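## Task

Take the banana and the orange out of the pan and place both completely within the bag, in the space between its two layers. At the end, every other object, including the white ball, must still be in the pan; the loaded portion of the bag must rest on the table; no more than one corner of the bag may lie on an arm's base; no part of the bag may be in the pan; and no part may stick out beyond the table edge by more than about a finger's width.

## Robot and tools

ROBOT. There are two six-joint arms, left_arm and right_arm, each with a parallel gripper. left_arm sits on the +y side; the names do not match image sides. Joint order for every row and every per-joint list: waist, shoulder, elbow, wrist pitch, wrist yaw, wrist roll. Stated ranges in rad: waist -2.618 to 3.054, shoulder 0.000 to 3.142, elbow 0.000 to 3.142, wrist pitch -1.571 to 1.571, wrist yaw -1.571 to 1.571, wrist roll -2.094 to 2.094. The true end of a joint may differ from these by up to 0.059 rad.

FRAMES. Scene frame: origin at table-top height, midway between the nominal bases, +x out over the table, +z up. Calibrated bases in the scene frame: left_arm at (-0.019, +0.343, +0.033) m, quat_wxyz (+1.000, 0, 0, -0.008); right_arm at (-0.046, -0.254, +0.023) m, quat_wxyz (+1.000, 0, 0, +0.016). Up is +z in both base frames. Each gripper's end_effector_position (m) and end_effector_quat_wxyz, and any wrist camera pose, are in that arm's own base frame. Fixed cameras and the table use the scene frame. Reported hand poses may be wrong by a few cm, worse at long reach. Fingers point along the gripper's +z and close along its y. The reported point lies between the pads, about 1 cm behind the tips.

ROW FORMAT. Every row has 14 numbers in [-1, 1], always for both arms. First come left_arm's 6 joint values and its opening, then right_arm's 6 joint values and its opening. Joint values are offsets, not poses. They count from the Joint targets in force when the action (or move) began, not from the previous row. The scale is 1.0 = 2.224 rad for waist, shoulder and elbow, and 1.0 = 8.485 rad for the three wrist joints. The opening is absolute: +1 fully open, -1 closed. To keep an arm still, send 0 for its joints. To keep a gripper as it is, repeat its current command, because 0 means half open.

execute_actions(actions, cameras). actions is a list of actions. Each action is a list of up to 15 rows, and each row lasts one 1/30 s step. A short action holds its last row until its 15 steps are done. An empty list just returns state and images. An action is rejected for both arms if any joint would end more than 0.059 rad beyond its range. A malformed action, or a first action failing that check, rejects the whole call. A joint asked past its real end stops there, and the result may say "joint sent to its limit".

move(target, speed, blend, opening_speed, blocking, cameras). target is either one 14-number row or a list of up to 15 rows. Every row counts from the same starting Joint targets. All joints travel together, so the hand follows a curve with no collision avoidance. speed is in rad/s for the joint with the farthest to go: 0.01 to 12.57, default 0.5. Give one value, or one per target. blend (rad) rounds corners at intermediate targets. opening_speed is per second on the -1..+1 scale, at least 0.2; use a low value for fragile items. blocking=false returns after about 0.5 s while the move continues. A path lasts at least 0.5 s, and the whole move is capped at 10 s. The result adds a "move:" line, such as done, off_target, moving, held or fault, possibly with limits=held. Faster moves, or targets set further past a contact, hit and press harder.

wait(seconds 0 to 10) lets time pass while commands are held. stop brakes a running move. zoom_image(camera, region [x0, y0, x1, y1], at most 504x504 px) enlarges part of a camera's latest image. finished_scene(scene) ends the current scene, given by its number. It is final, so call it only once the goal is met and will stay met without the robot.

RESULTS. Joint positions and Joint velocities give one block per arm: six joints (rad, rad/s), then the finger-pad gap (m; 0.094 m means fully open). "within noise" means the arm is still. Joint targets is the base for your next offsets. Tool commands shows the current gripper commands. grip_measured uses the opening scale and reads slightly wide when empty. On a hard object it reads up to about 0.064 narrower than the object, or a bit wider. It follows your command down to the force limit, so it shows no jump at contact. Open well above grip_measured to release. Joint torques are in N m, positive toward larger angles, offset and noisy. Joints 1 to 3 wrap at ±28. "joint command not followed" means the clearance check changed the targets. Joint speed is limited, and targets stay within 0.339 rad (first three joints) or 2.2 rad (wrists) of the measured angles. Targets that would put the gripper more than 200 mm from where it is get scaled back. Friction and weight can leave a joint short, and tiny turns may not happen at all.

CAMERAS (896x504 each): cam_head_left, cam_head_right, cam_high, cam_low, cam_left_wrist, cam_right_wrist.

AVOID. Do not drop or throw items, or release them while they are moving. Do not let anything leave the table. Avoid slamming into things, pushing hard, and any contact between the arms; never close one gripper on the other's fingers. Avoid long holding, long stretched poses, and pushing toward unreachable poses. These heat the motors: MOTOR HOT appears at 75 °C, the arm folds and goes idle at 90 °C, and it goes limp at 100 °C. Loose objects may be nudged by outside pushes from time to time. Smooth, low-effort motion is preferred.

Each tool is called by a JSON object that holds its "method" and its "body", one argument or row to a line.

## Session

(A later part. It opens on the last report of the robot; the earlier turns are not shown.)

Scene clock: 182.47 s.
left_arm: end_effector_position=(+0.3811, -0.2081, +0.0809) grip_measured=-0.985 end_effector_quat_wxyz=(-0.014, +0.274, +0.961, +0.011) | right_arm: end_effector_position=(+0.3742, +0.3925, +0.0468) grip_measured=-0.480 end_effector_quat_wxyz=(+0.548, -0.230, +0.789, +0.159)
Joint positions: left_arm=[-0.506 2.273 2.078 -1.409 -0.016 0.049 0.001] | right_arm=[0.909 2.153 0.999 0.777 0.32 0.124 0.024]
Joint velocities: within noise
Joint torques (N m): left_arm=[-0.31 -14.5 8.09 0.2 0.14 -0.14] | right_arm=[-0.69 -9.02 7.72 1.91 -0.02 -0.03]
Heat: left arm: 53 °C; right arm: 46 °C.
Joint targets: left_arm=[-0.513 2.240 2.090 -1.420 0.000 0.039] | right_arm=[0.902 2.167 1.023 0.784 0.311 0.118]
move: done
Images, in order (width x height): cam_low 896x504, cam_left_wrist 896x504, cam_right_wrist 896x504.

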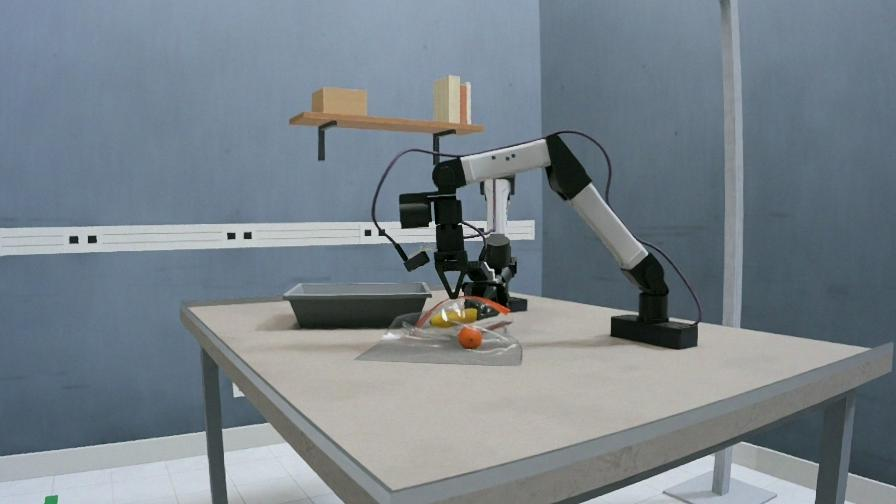

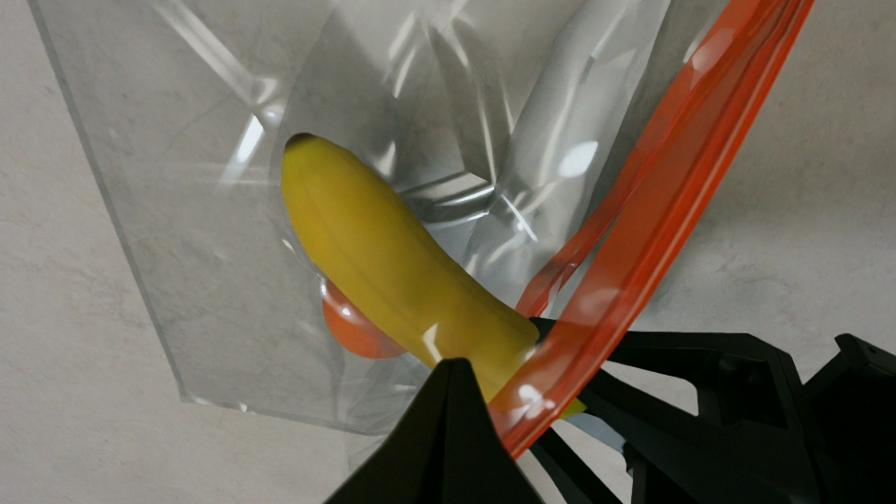

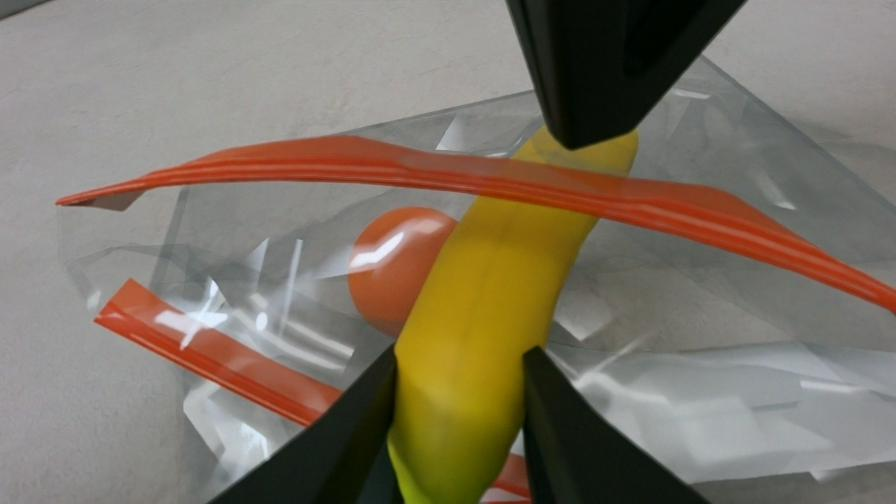

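{"method": "move", "body": {
  "target": [
    [0,0,0,0,0,0,-1,0,0.0373,0,0.0128,0,0,-0.52],
    [0,0,0,0,0,0,-1,0.0117,-0.0135,-0.1259,0.0317,0.0028,0.0012,-0.52],
    [0,0,0,0,0,0,-1,0.0319,-0.0436,-0.1964,0.0424,0.0078,0.0032,-0.52]
  ],
  "speed": 0.12,
  "blend": 0.02,
  "cameras": ["cam_left_wrist","cam_right_wrist","cam_low"]
}}

Scene clock: 188.37 s.
left_arm: end_effector_position=(+0.3811, -0.2081, +0.0809) grip_measured=-0.985 end_effector_quat_wxyz=(-0.014, +0.274, +0.961, +0.011) | right_arm: end_effector_position=(+0.3029, +0.3297, +0.0061) grip_measured=-0.480 end_effector_quat_wxyz=(+0.541, -0.238, +0.791, +0.155)
Joint positions: left_arm=[-0.506 2.273 2.078 -1.409 -0.016 0.049 0.001] | right_arm=[0.966 2.112 0.589 1.12 0.366 0.138 0.024]
Joint velocities: within noise
Joint torques (N m): left_arm=[-0.29 -14.53 8.09 0.2 0.15 -0.13] | right_arm=[0.69 -11.75 3.23 2.12 0.1 0.12]
Heat: left arm: 53 °C; right arm: 47 °C.
Joint targets: left_arm=[-0.513 2.240 2.090 -1.420 0.000 0.039] | right_arm=[0.973 2.070 0.586 1.144 0.378 0.145]
move: off_target (right_arm); right_arm: the shoulder is farthest, 0.042 rad from its target
Images, in order (width x height): cam_low 896x504, cam_left_wrist 896x504, cam_right_wrist 896x504.

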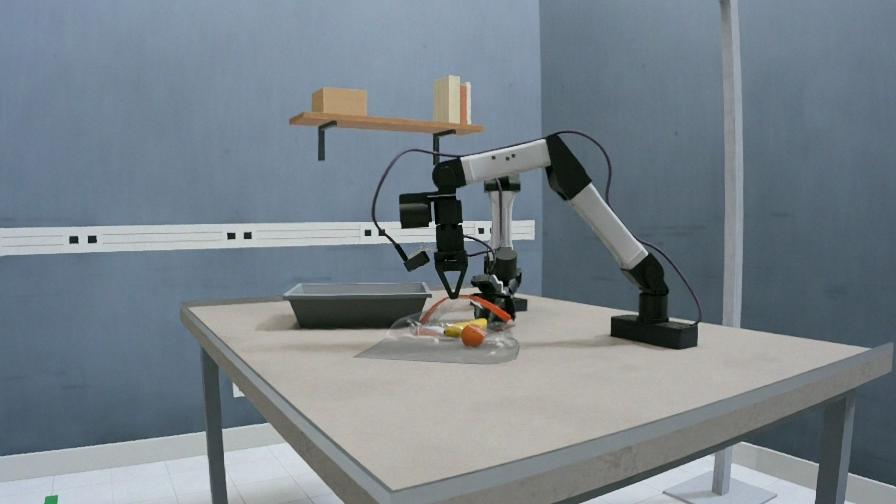

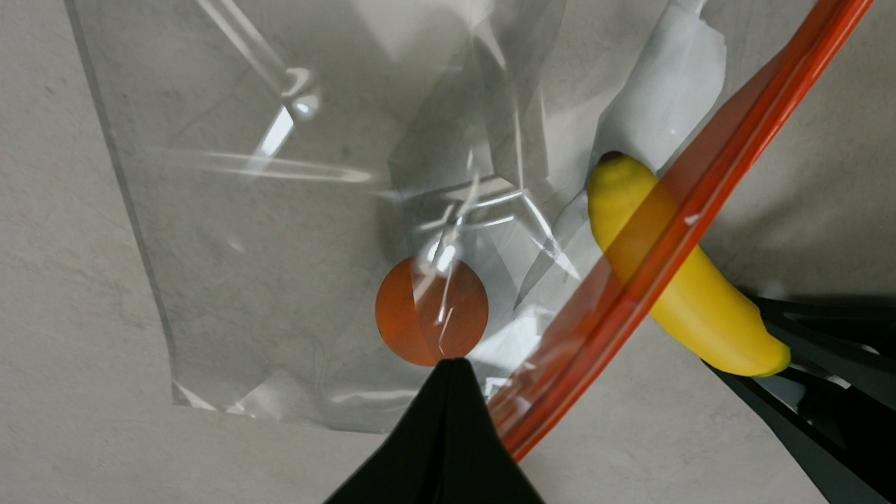

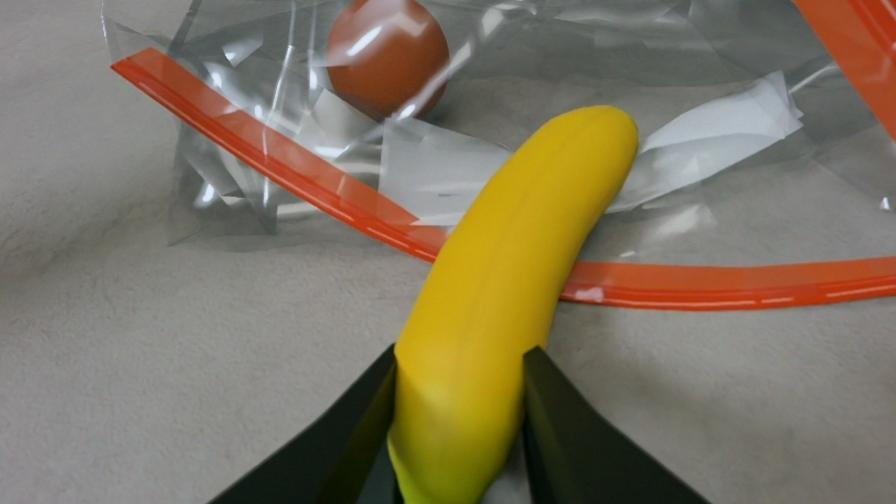

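{"method": "move", "body": {
  "target": [
    [0,0,0,0,0,0,-1,0,-0.063,0,-0.0202,0,0,-0.52],
    [0,0,0,0,0,0,-1,-0.0202,-0.0225,0.0706,-0.0266,-0.0051,-0.002,-0.52],
    [0,0,0,0,0,0,-1,-0.0319,0.0436,0.1965,-0.0424,-0.0079,-0.0032,-0.52]
  ],
  "speed": 0.15,
  "blend": 0.02,
  "cameras": ["cam_left_wrist","cam_right_wrist","cam_low"]
}}

{"method": "zoom_image", "body": {
  "camera": "cam_low",
  "region": [320, 220, 560, 400]
}}

Scene clock: 193.40 s.
left_arm: end_effector_position=(+0.3811, -0.2081, +0.0809) grip_measured=-0.985 end_effector_quat_wxyz=(-0.014, +0.274, +0.961, +0.011) | right_arm: end_effector_position=(+0.3742, +0.3927, +0.0469) grip_measured=-0.480 end_effector_quat_wxyz=(+0.547, -0.229, +0.789, +0.160)
Joint positions: left_arm=[-0.506 2.273 2.078 -1.409 -0.016 0.049 0.001] | right_arm=[0.909 2.153 0.999 0.777 0.32 0.126 0.024]
Joint velocities: within noise
Joint torques (N m): left_arm=[-0.34 -14.52 8.08 0.19 0.15 -0.13] | right_arm=[-0.68 -9.02 7.71 1.94 -0.05 -0.03]
Heat: left arm: 54 °C; right arm: 47 °C.
Joint targets: left_arm=[-0.513 2.240 2.090 -1.420 0.000 0.039] | right_arm=[0.902 2.167 1.023 0.785 0.310 0.118]
move: done
Images, in order (width x height): cam_low 896x504, cam_left_wrist 896x504, cam_right_wrist 896x504.

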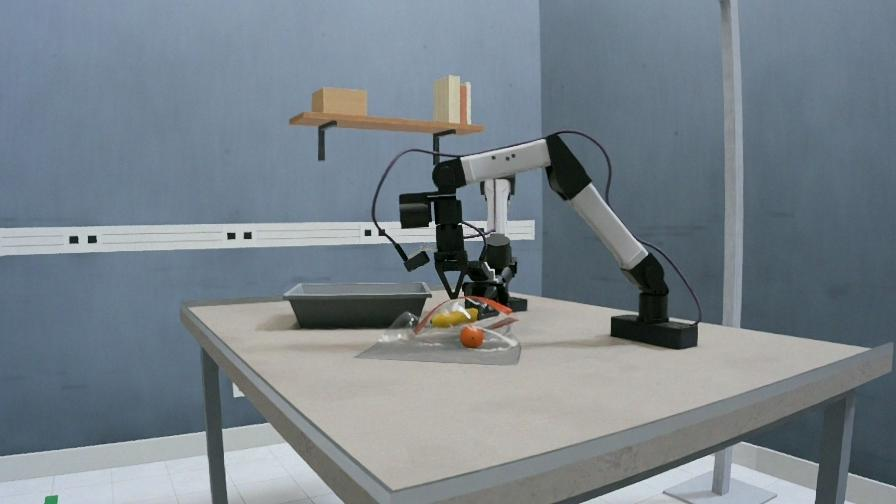

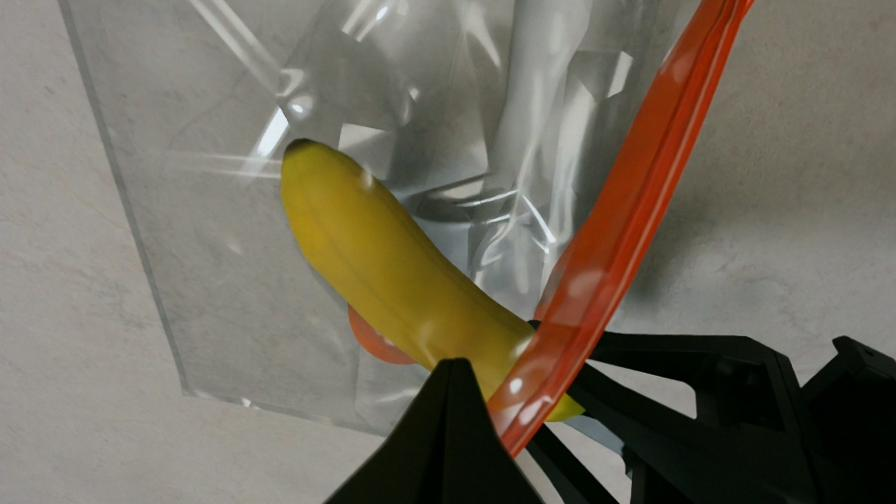

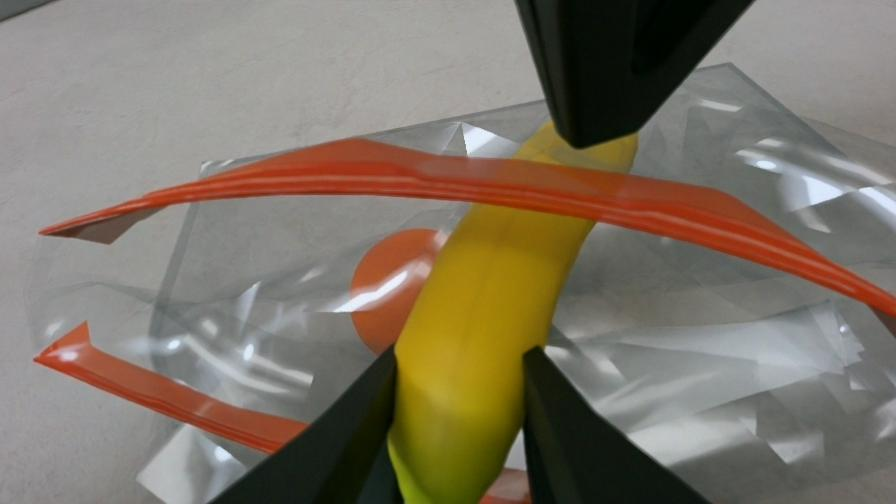

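Scaled by 2.100 from the camera's 896x504 image, which has a finer 1280x720 frame.

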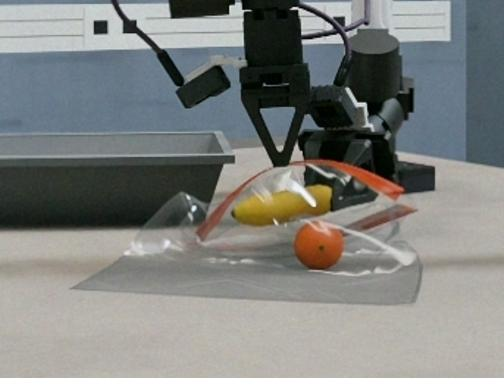

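{"method": "move", "body": {
  "target": [
    [0,0,0,0,0,0,-1,0.0247,0.0272,0.0033,0.0044,0.0062,0.0024,-0.52],
    [0,0,0,0,0,0,-1,0.0056,0.0779,0.1086,-0.0093,0.0015,0.0005,-0.52]
  ],
  "speed": 0.12,
  "cameras": ["cam_left_wrist","cam_right_wrist","cam_low"]
}}

{"method": "zoom_image", "body": {
  "camera": "cam_low",
  "region": [320, 220, 560, 400]
}}

Scene clock: 197.03 s.
left_arm: end_effector_position=(+0.3810, -0.2081, +0.0809) grip_measured=-0.985 end_effector_quat_wxyz=(-0.015, +0.274, +0.961, +0.011) | right_arm: end_effector_position=(+0.3996, +0.4335, +0.0275) grip_measured=-0.480 end_effector_quat_wxyz=(+0.545, -0.231, +0.791, +0.157)
Joint positions: left_arm=[-0.506 2.273 2.078 -1.41 -0.016 0.049 0.001] | right_arm=[0.921 2.325 1.239 0.698 0.333 0.129 0.024]
Joint velocities: within noise
Joint torques (N m): left_arm=[-0.31 -14.52 8.09 0.21 0.15 -0.13] | right_arm=[-0.72 -10.37 8.12 1.93 -0.04 -0.04]
Heat: left arm: 54 °C; right arm: 47 °C.
Joint targets: left_arm=[-0.513 2.240 2.090 -1.420 0.000 0.039] | right_arm=[0.914 2.340 1.265 0.706 0.323 0.122]
move: done
Images, in order (width x height): cam_low 896x504, cam_left_wrist 896x504, cam_right_wrist 896x504.

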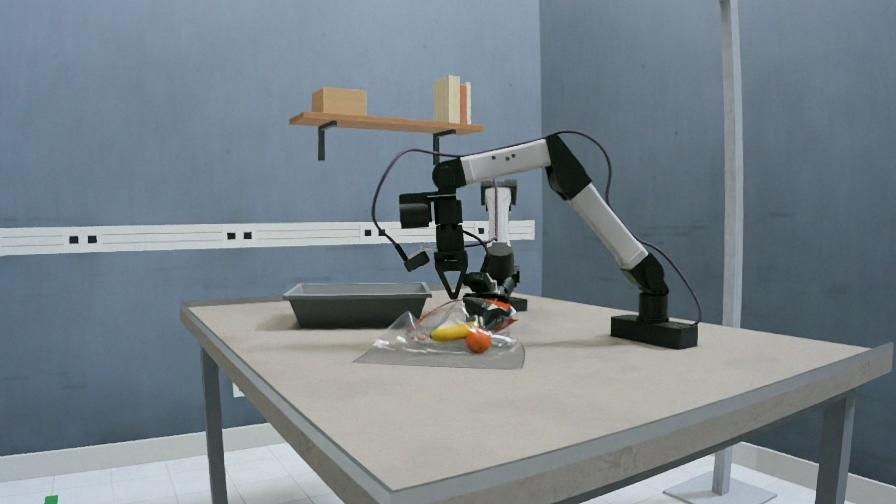

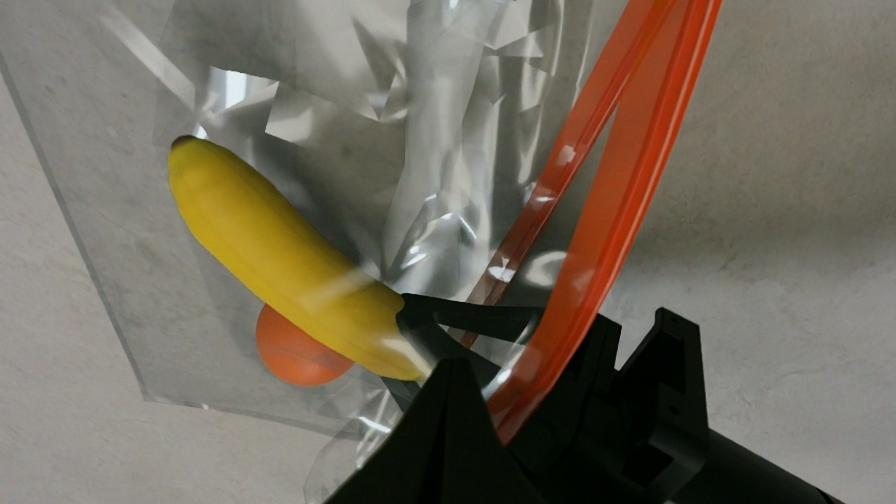

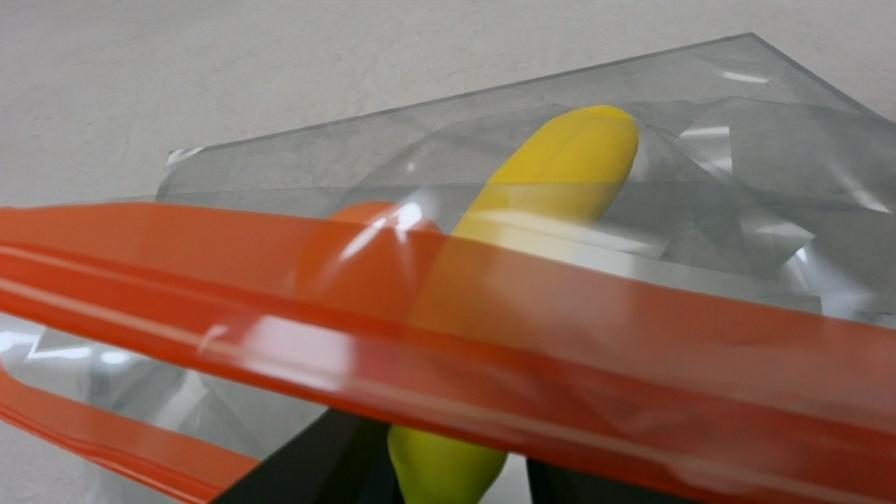

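Scaled by 2.100 from the camera's 896x504 image, which has a finer 1280x720 frame.

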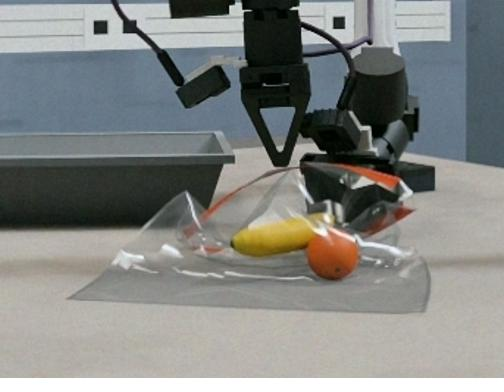

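{"method": "move", "body": {
  "target": [
    [0,0,0,0,0,0,-1,-0.0072,0.0440,0.0585,-0.0035,-0.0003,0,-0.52],
    [0,0,0,0,0,0,-1,-0.0072,0.0500,0.0585,-0.0015,-0.0003,0,-0.52],
    [0,0,0,0,0,0,-1,-0.0072,0.0500,0.0585,-0.0015,-0.0003,0,-0.05]
  ],
  "speed": 0.12,
  "opening_speed": 0.25,
  "cameras": ["cam_left_wrist","cam_right_wrist","cam_low"]
}}

{"method": "zoom_image", "body": {
  "camera": "cam_low",
  "region": [320, 220, 560, 400]
}}

Scene clock: 201.07 s.
left_arm: end_effector_position=(+0.3838, -0.2089, +0.0808) grip_measured=-0.985 end_effector_quat_wxyz=(-0.009, +0.274, +0.962, +0.012) | right_arm: end_effector_position=(+0.4173, +0.4486, +0.0070) grip_measured=-0.052 end_effector_quat_wxyz=(+0.541, -0.232, +0.794, +0.153)
Joint positions: left_arm=[-0.506 2.273 2.078 -1.398 -0.02 0.049 0.001] | right_arm=[0.911 2.437 1.369 0.669 0.324 0.125 0.045]
Joint velocities: within noise
Joint torques (N m): left_arm=[-0.35 -14.57 8.16 0.1 0.19 -0.14] | right_arm=[-1.21 -11.18 8.17 2.11 0.01 0.01]
Heat: left arm: 54 °C; right arm: 47 °C.
Joint targets: left_arm=[-0.513 2.240 2.090 -1.420 0.000 0.039] | right_arm=[0.898 2.451 1.395 0.693 0.321 0.122]
move: done
Images, in order (width x height): cam_low 896x504, cam_left_wrist 896x504, cam_right_wrist 896x504.

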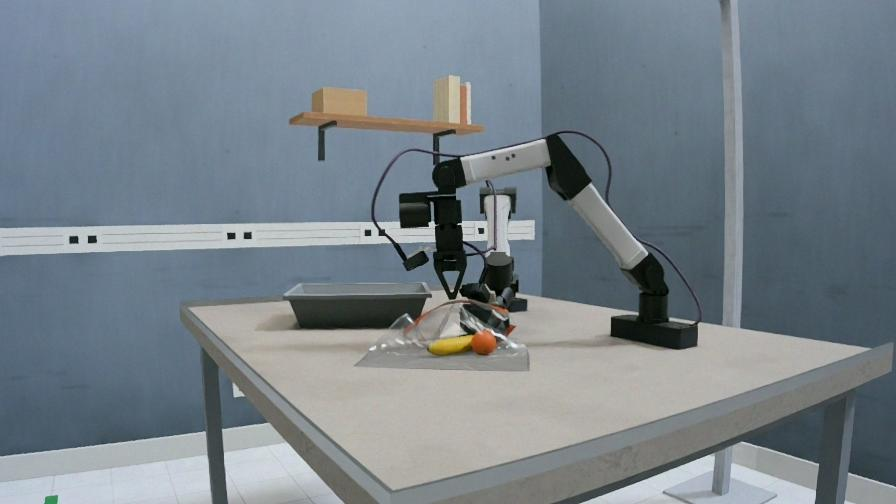

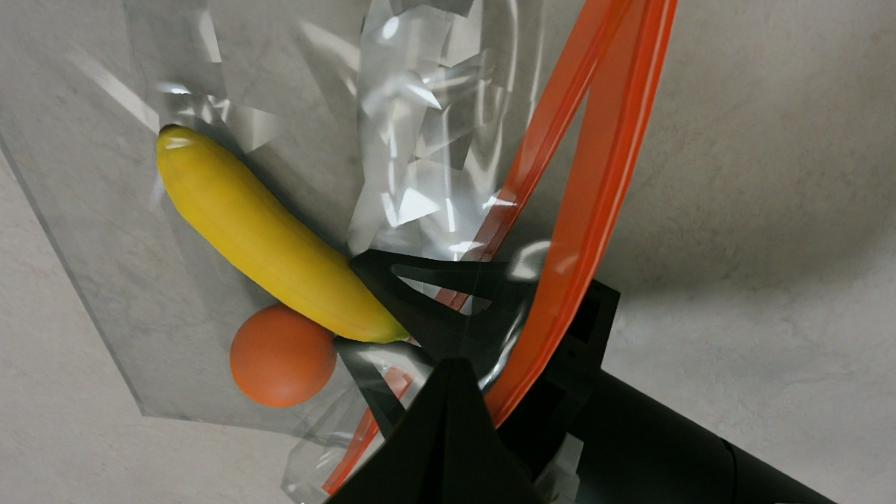

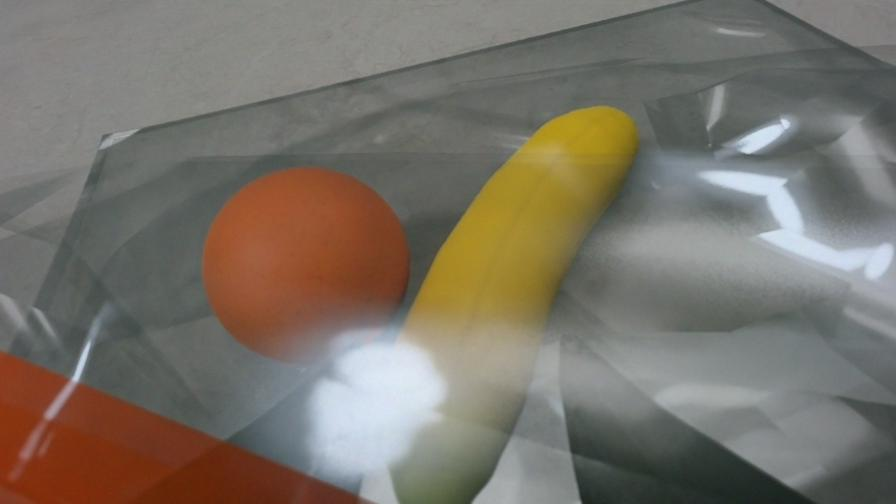

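Scaled by 2.100 from the camera's 896x504 image, which has a finer 1280x720 frame.

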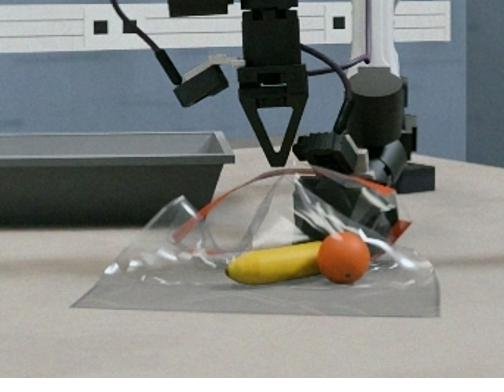

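{"method": "move", "body": {
  "target": [
    [0,0,0,0,0,0,-1,0.0018,-0.0971,-0.1673,0.0236,-0.0012,-0.0005,0],
    [0,0,0,0,0,0,-1,0.013,-0.1497,-0.2932,0.0425,0.0016,0.0007,0],
    [0,0,0,0,0,0,-1,0.063,-0.2275,-0.4348,0.0588,0.0139,0.0058,0]
  ],
  "speed": 0.2,
  "blend": 0.03,
  "opening_speed": 0.4
}}

{"method": "zoom_image", "body": {
  "camera": "cam_low",
  "region": [320, 220, 560, 400]
}}

Scene clock: 206.90 s.
left_arm: end_effector_position=(+0.3810, -0.2083, +0.0809) grip_measured=-0.985 end_effector_quat_wxyz=(-0.015, +0.274, +0.961, +0.011) | right_arm: end_effector_position=(+0.2688, +0.3103, +0.0264) grip_measured=-0.001 end_effector_quat_wxyz=(+0.552, -0.232, +0.784, +0.163)
Joint positions: left_arm=[-0.506 2.273 2.078 -1.409 -0.014 0.049 0.001] | right_arm=[1.032 1.981 0.431 1.17 0.428 0.164 0.047]
Joint velocities: within noise
Joint torques (N m): left_arm=[-0.29 -14.5 8.12 0.2 0.14 -0.13] | right_arm=[0.68 -10 3.04 2.08 0.16 0.13]
Heat: left arm: 55 °C; right arm: 48 °C.
Joint targets: left_arm=[-0.513 2.240 2.090 -1.420 0.000 0.039] | right_arm=[1.038 1.945 0.428 1.192 0.439 0.171]
move: off_target (right_arm); right_arm: the shoulder is farthest, 0.036 rad from its target

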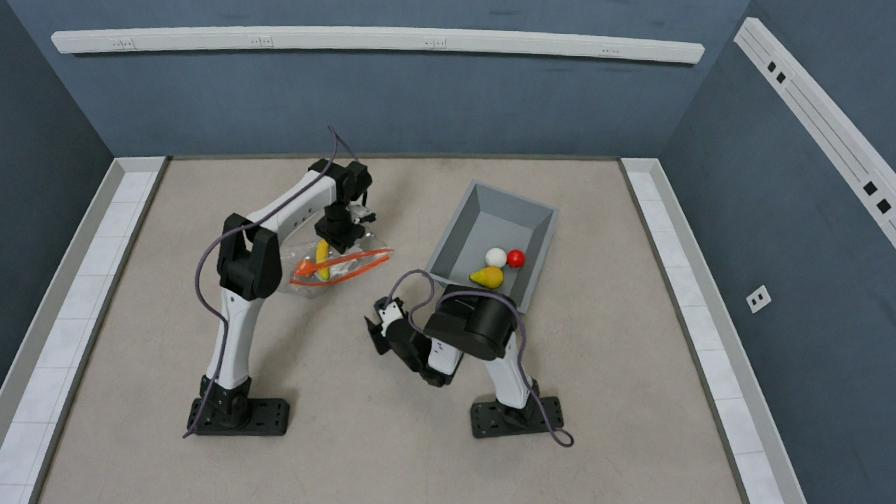

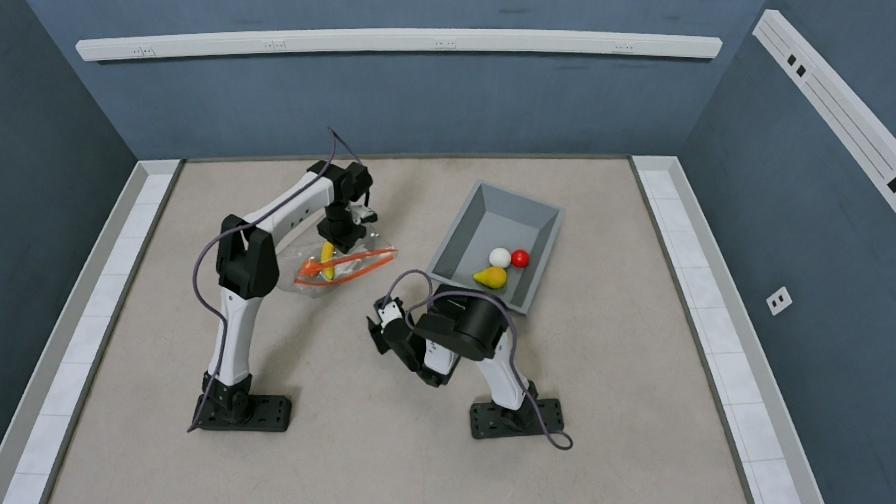

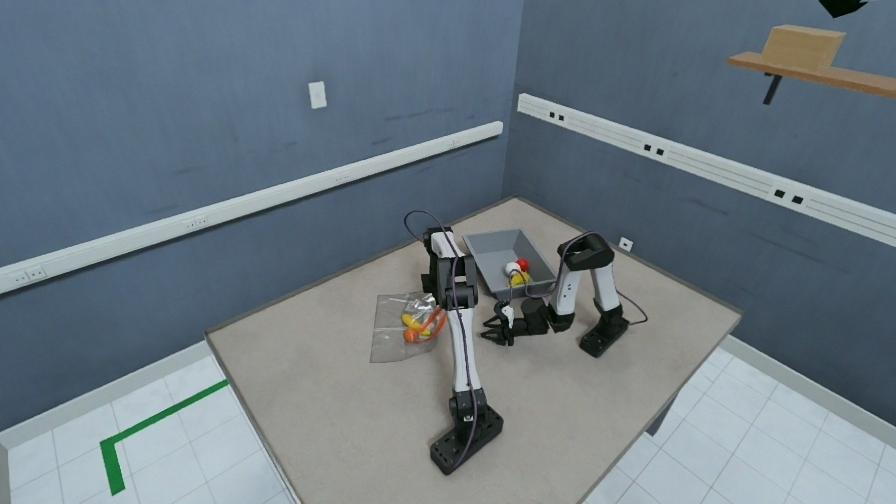

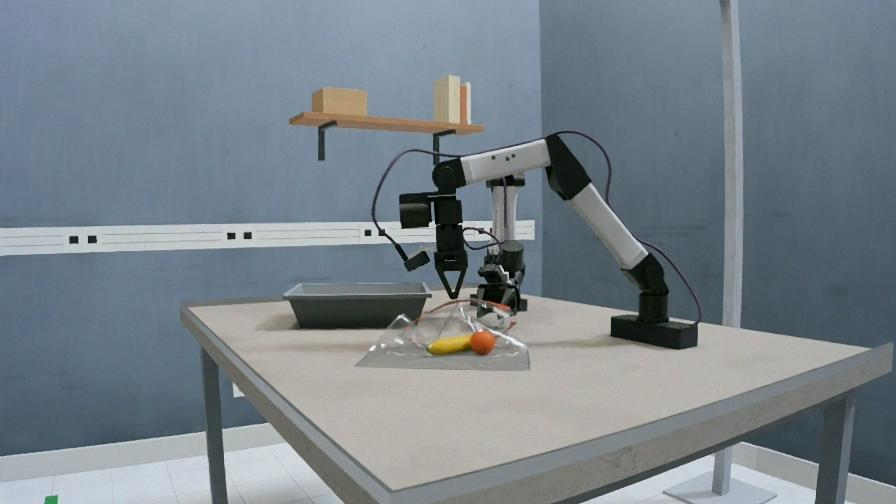

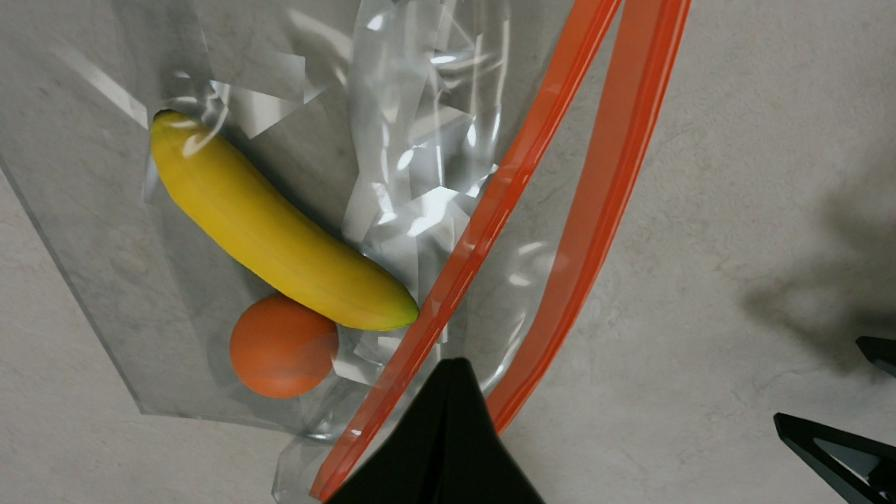

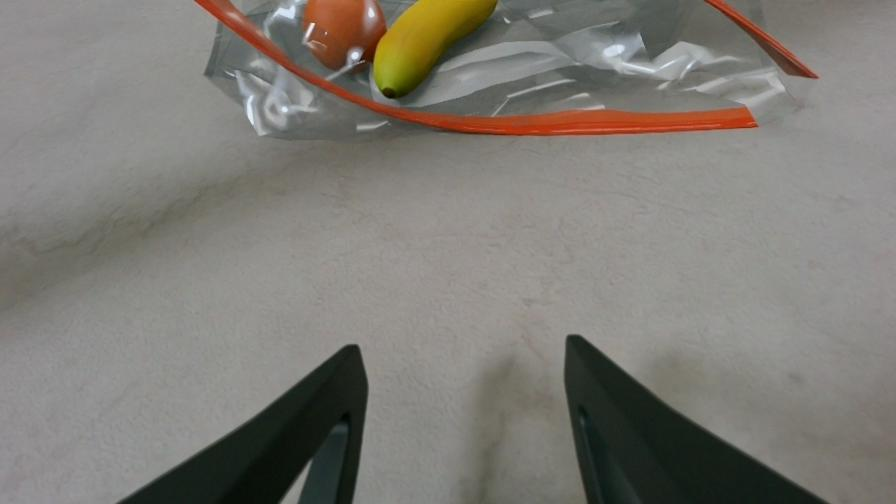

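Scaled by 2.100 from the camera's 896x504 image, which has a finer 1280x720 frame.

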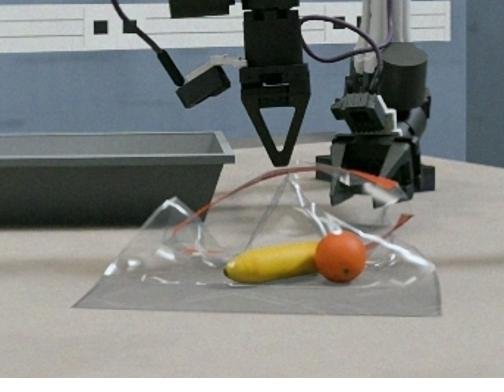

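{"method": "move", "body": {
  "target": [0,0,0,0,0,0,-1,-0.0342,-0.4699,0.3022,-0.2583,-0.0054,-0.0202,-0.7],
  "speed": 0.7,
  "cameras": ["cam_right_wrist"]
}}

{"method": "move", "body": {
  "target": [-0.003,0.0351,-0.1556,0.0497,0,0,-1,0,0,0,0,0,0,-0.7],
  "speed": 0.15
}}

{"method": "zoom_image", "body": {
  "camera": "cam_head_left",
  "region": [240, 150, 560, 350]
}}

Scene clock: 211.30 s.
left_arm: end_effector_position=(+0.3810, -0.2083, +0.0809) grip_measured=-0.985 end_effector_quat_wxyz=(-0.015, +0.274, +0.961, +0.011) | right_arm: end_effector_position=(+0.1936, +0.1635, +0.2508) grip_measured=-0.699 end_effector_quat_wxyz=(+0.401, -0.359, +0.843, +0.003)
Joint positions: left_arm=[-0.506 2.273 2.078 -1.409 -0.014 0.049 0.001] | right_arm=[0.969 0.903 1.076 -1.002 0.401 0.007 0.014]
Joint velocities: within noise
Joint torques (N m): left_arm=[-0.31 -14.5 8.12 0.2 0.13 -0.13] | right_arm=[-0.66 -1.35 9.05 1.53 0.06 -0.03]
Heat: left arm: 55 °C; right arm: 47 °C.
Joint targets: left_arm=[-0.513 2.240 2.090 -1.420 0.000 0.039] | right_arm=[0.962 0.900 1.100 -1.000 0.393 0.000]
move: done
Images, in order (width x height): cam_right_wrist 896x504.

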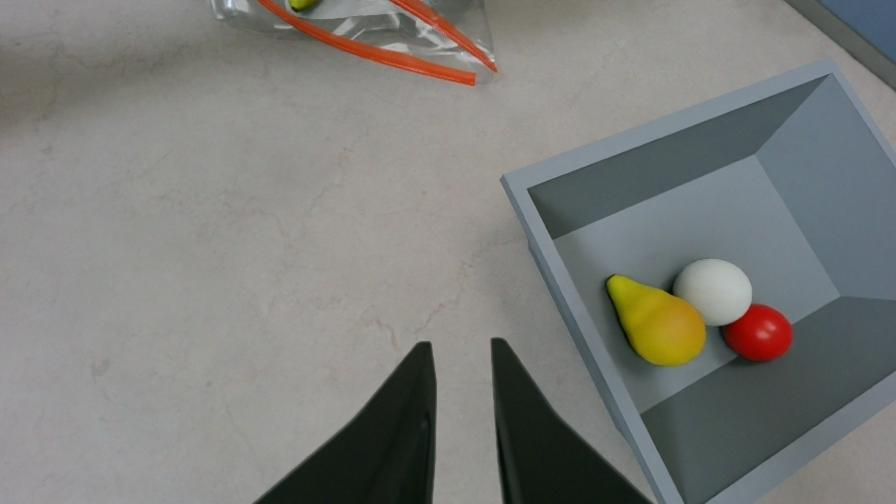

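Scene clock: 214.70 s.
left_arm: end_effector_position=(+0.3843, -0.2136, -0.0107) grip_measured=-0.985 end_effector_quat_wxyz=(+0.009, +0.277, +0.961, +0.005) | right_arm: end_effector_position=(+0.1935, +0.1635, +0.2506) grip_measured=-0.699 end_effector_quat_wxyz=(+0.400, -0.359, +0.843, +0.003)
Joint positions: left_arm=[-0.513 2.298 1.753 -1.012 -0.014 0.049 0.001] | right_arm=[0.969 0.903 1.076 -1.003 0.4 0.007 0.014]
Joint velocities: within noise
Joint torques (N m): left_arm=[-0.28 -10.44 5.81 0.56 0.13 -0.13] | right_arm=[-0.66 -1.33 9.05 1.52 0.06 -0.02]
Heat: left arm: 55 °C; right arm: 46 °C.
Joint targets: left_arm=[-0.520 2.318 1.744 -0.998 0.000 0.039] | right_arm=[0.962 0.900 1.100 -1.000 0.393 0.000]
move: done

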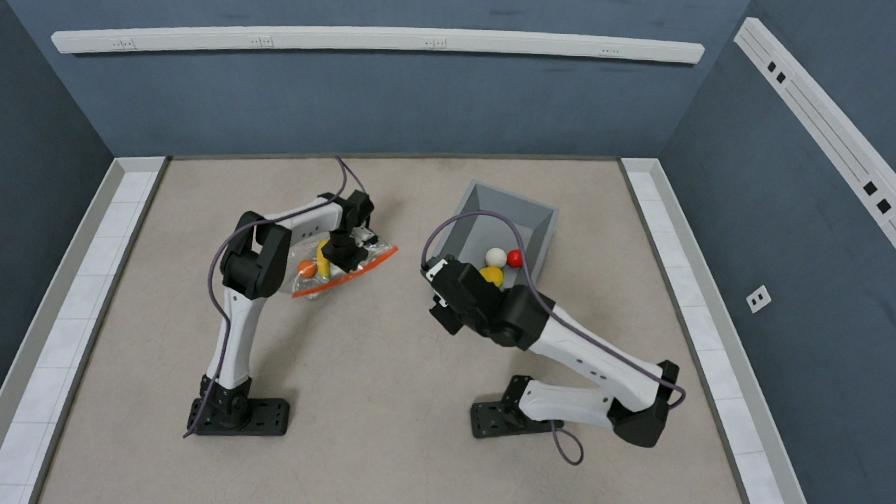

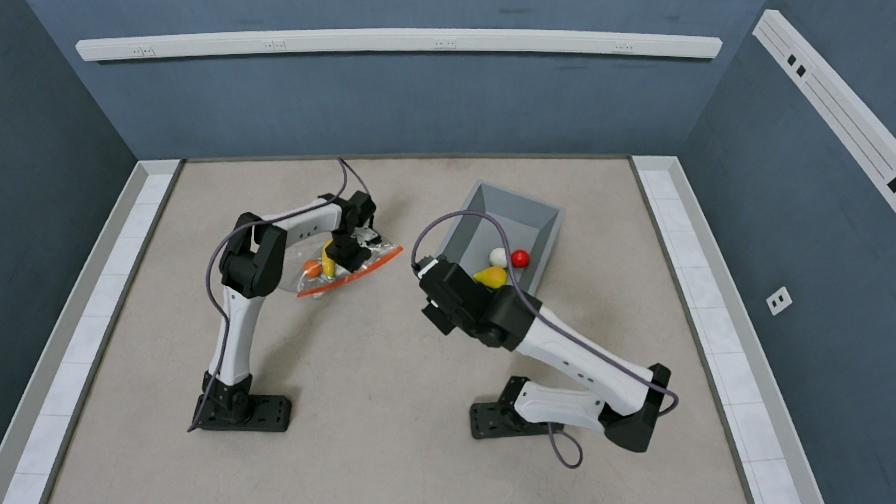

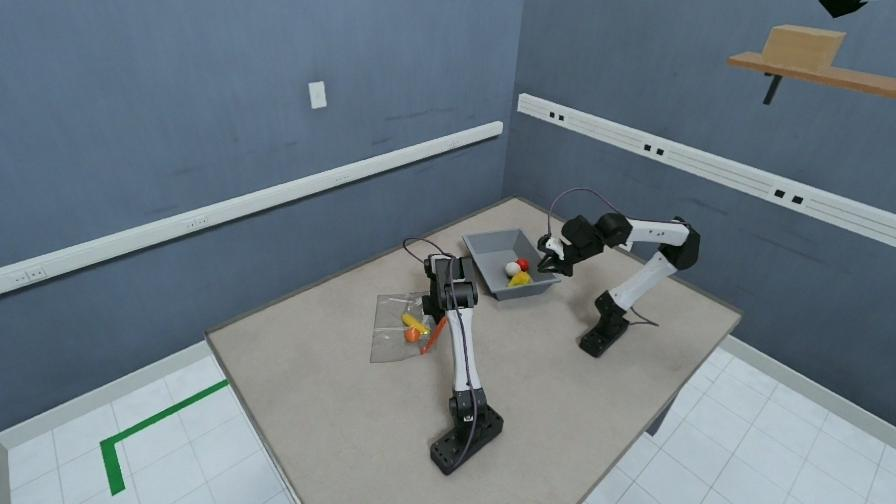

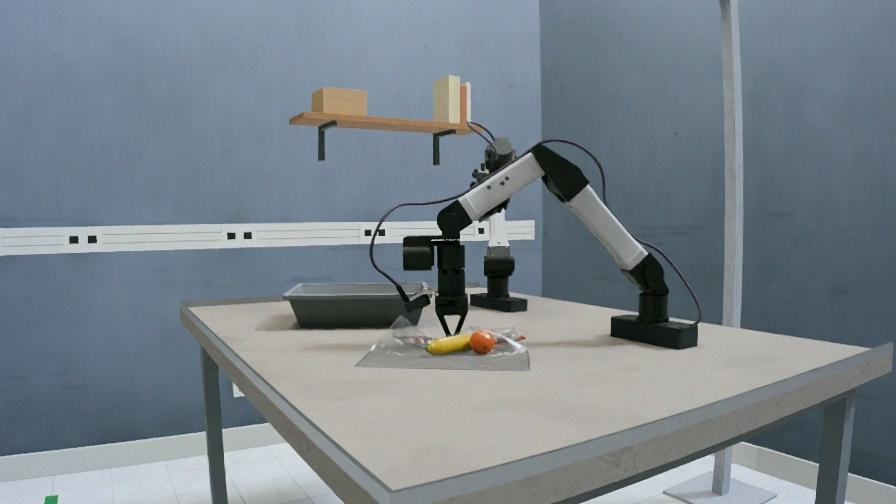

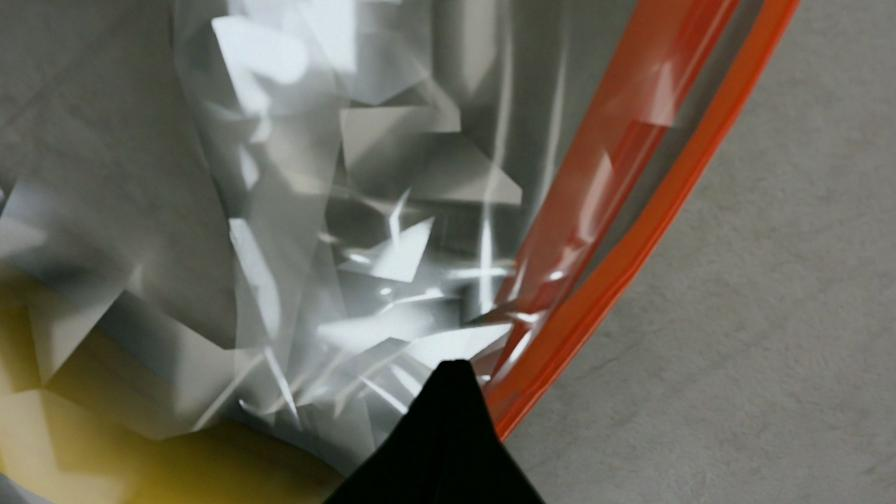

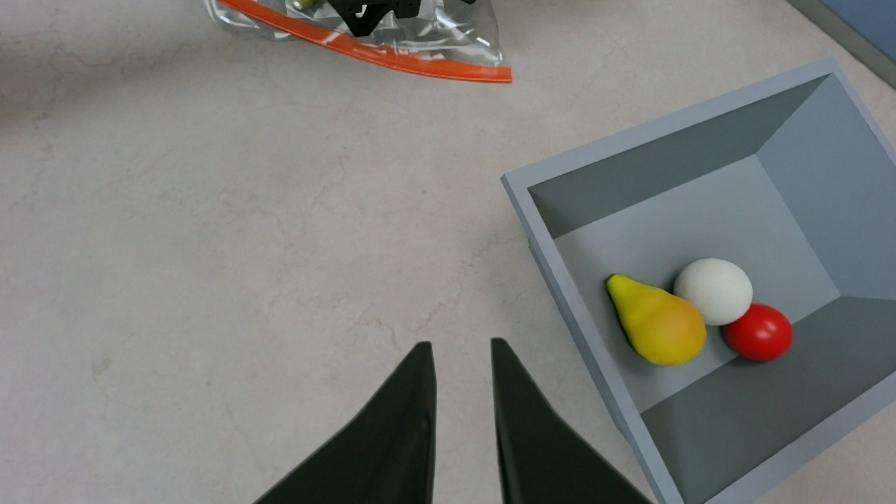

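Scaled by 1.575 from the camera's 896x504 image, which has a finer 1280x720 frame.

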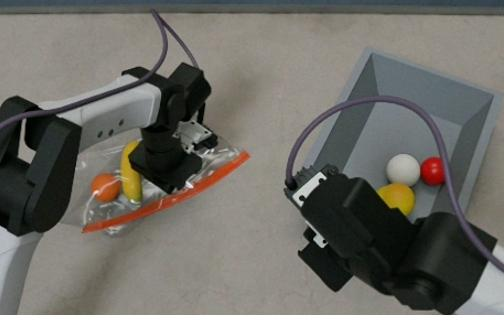

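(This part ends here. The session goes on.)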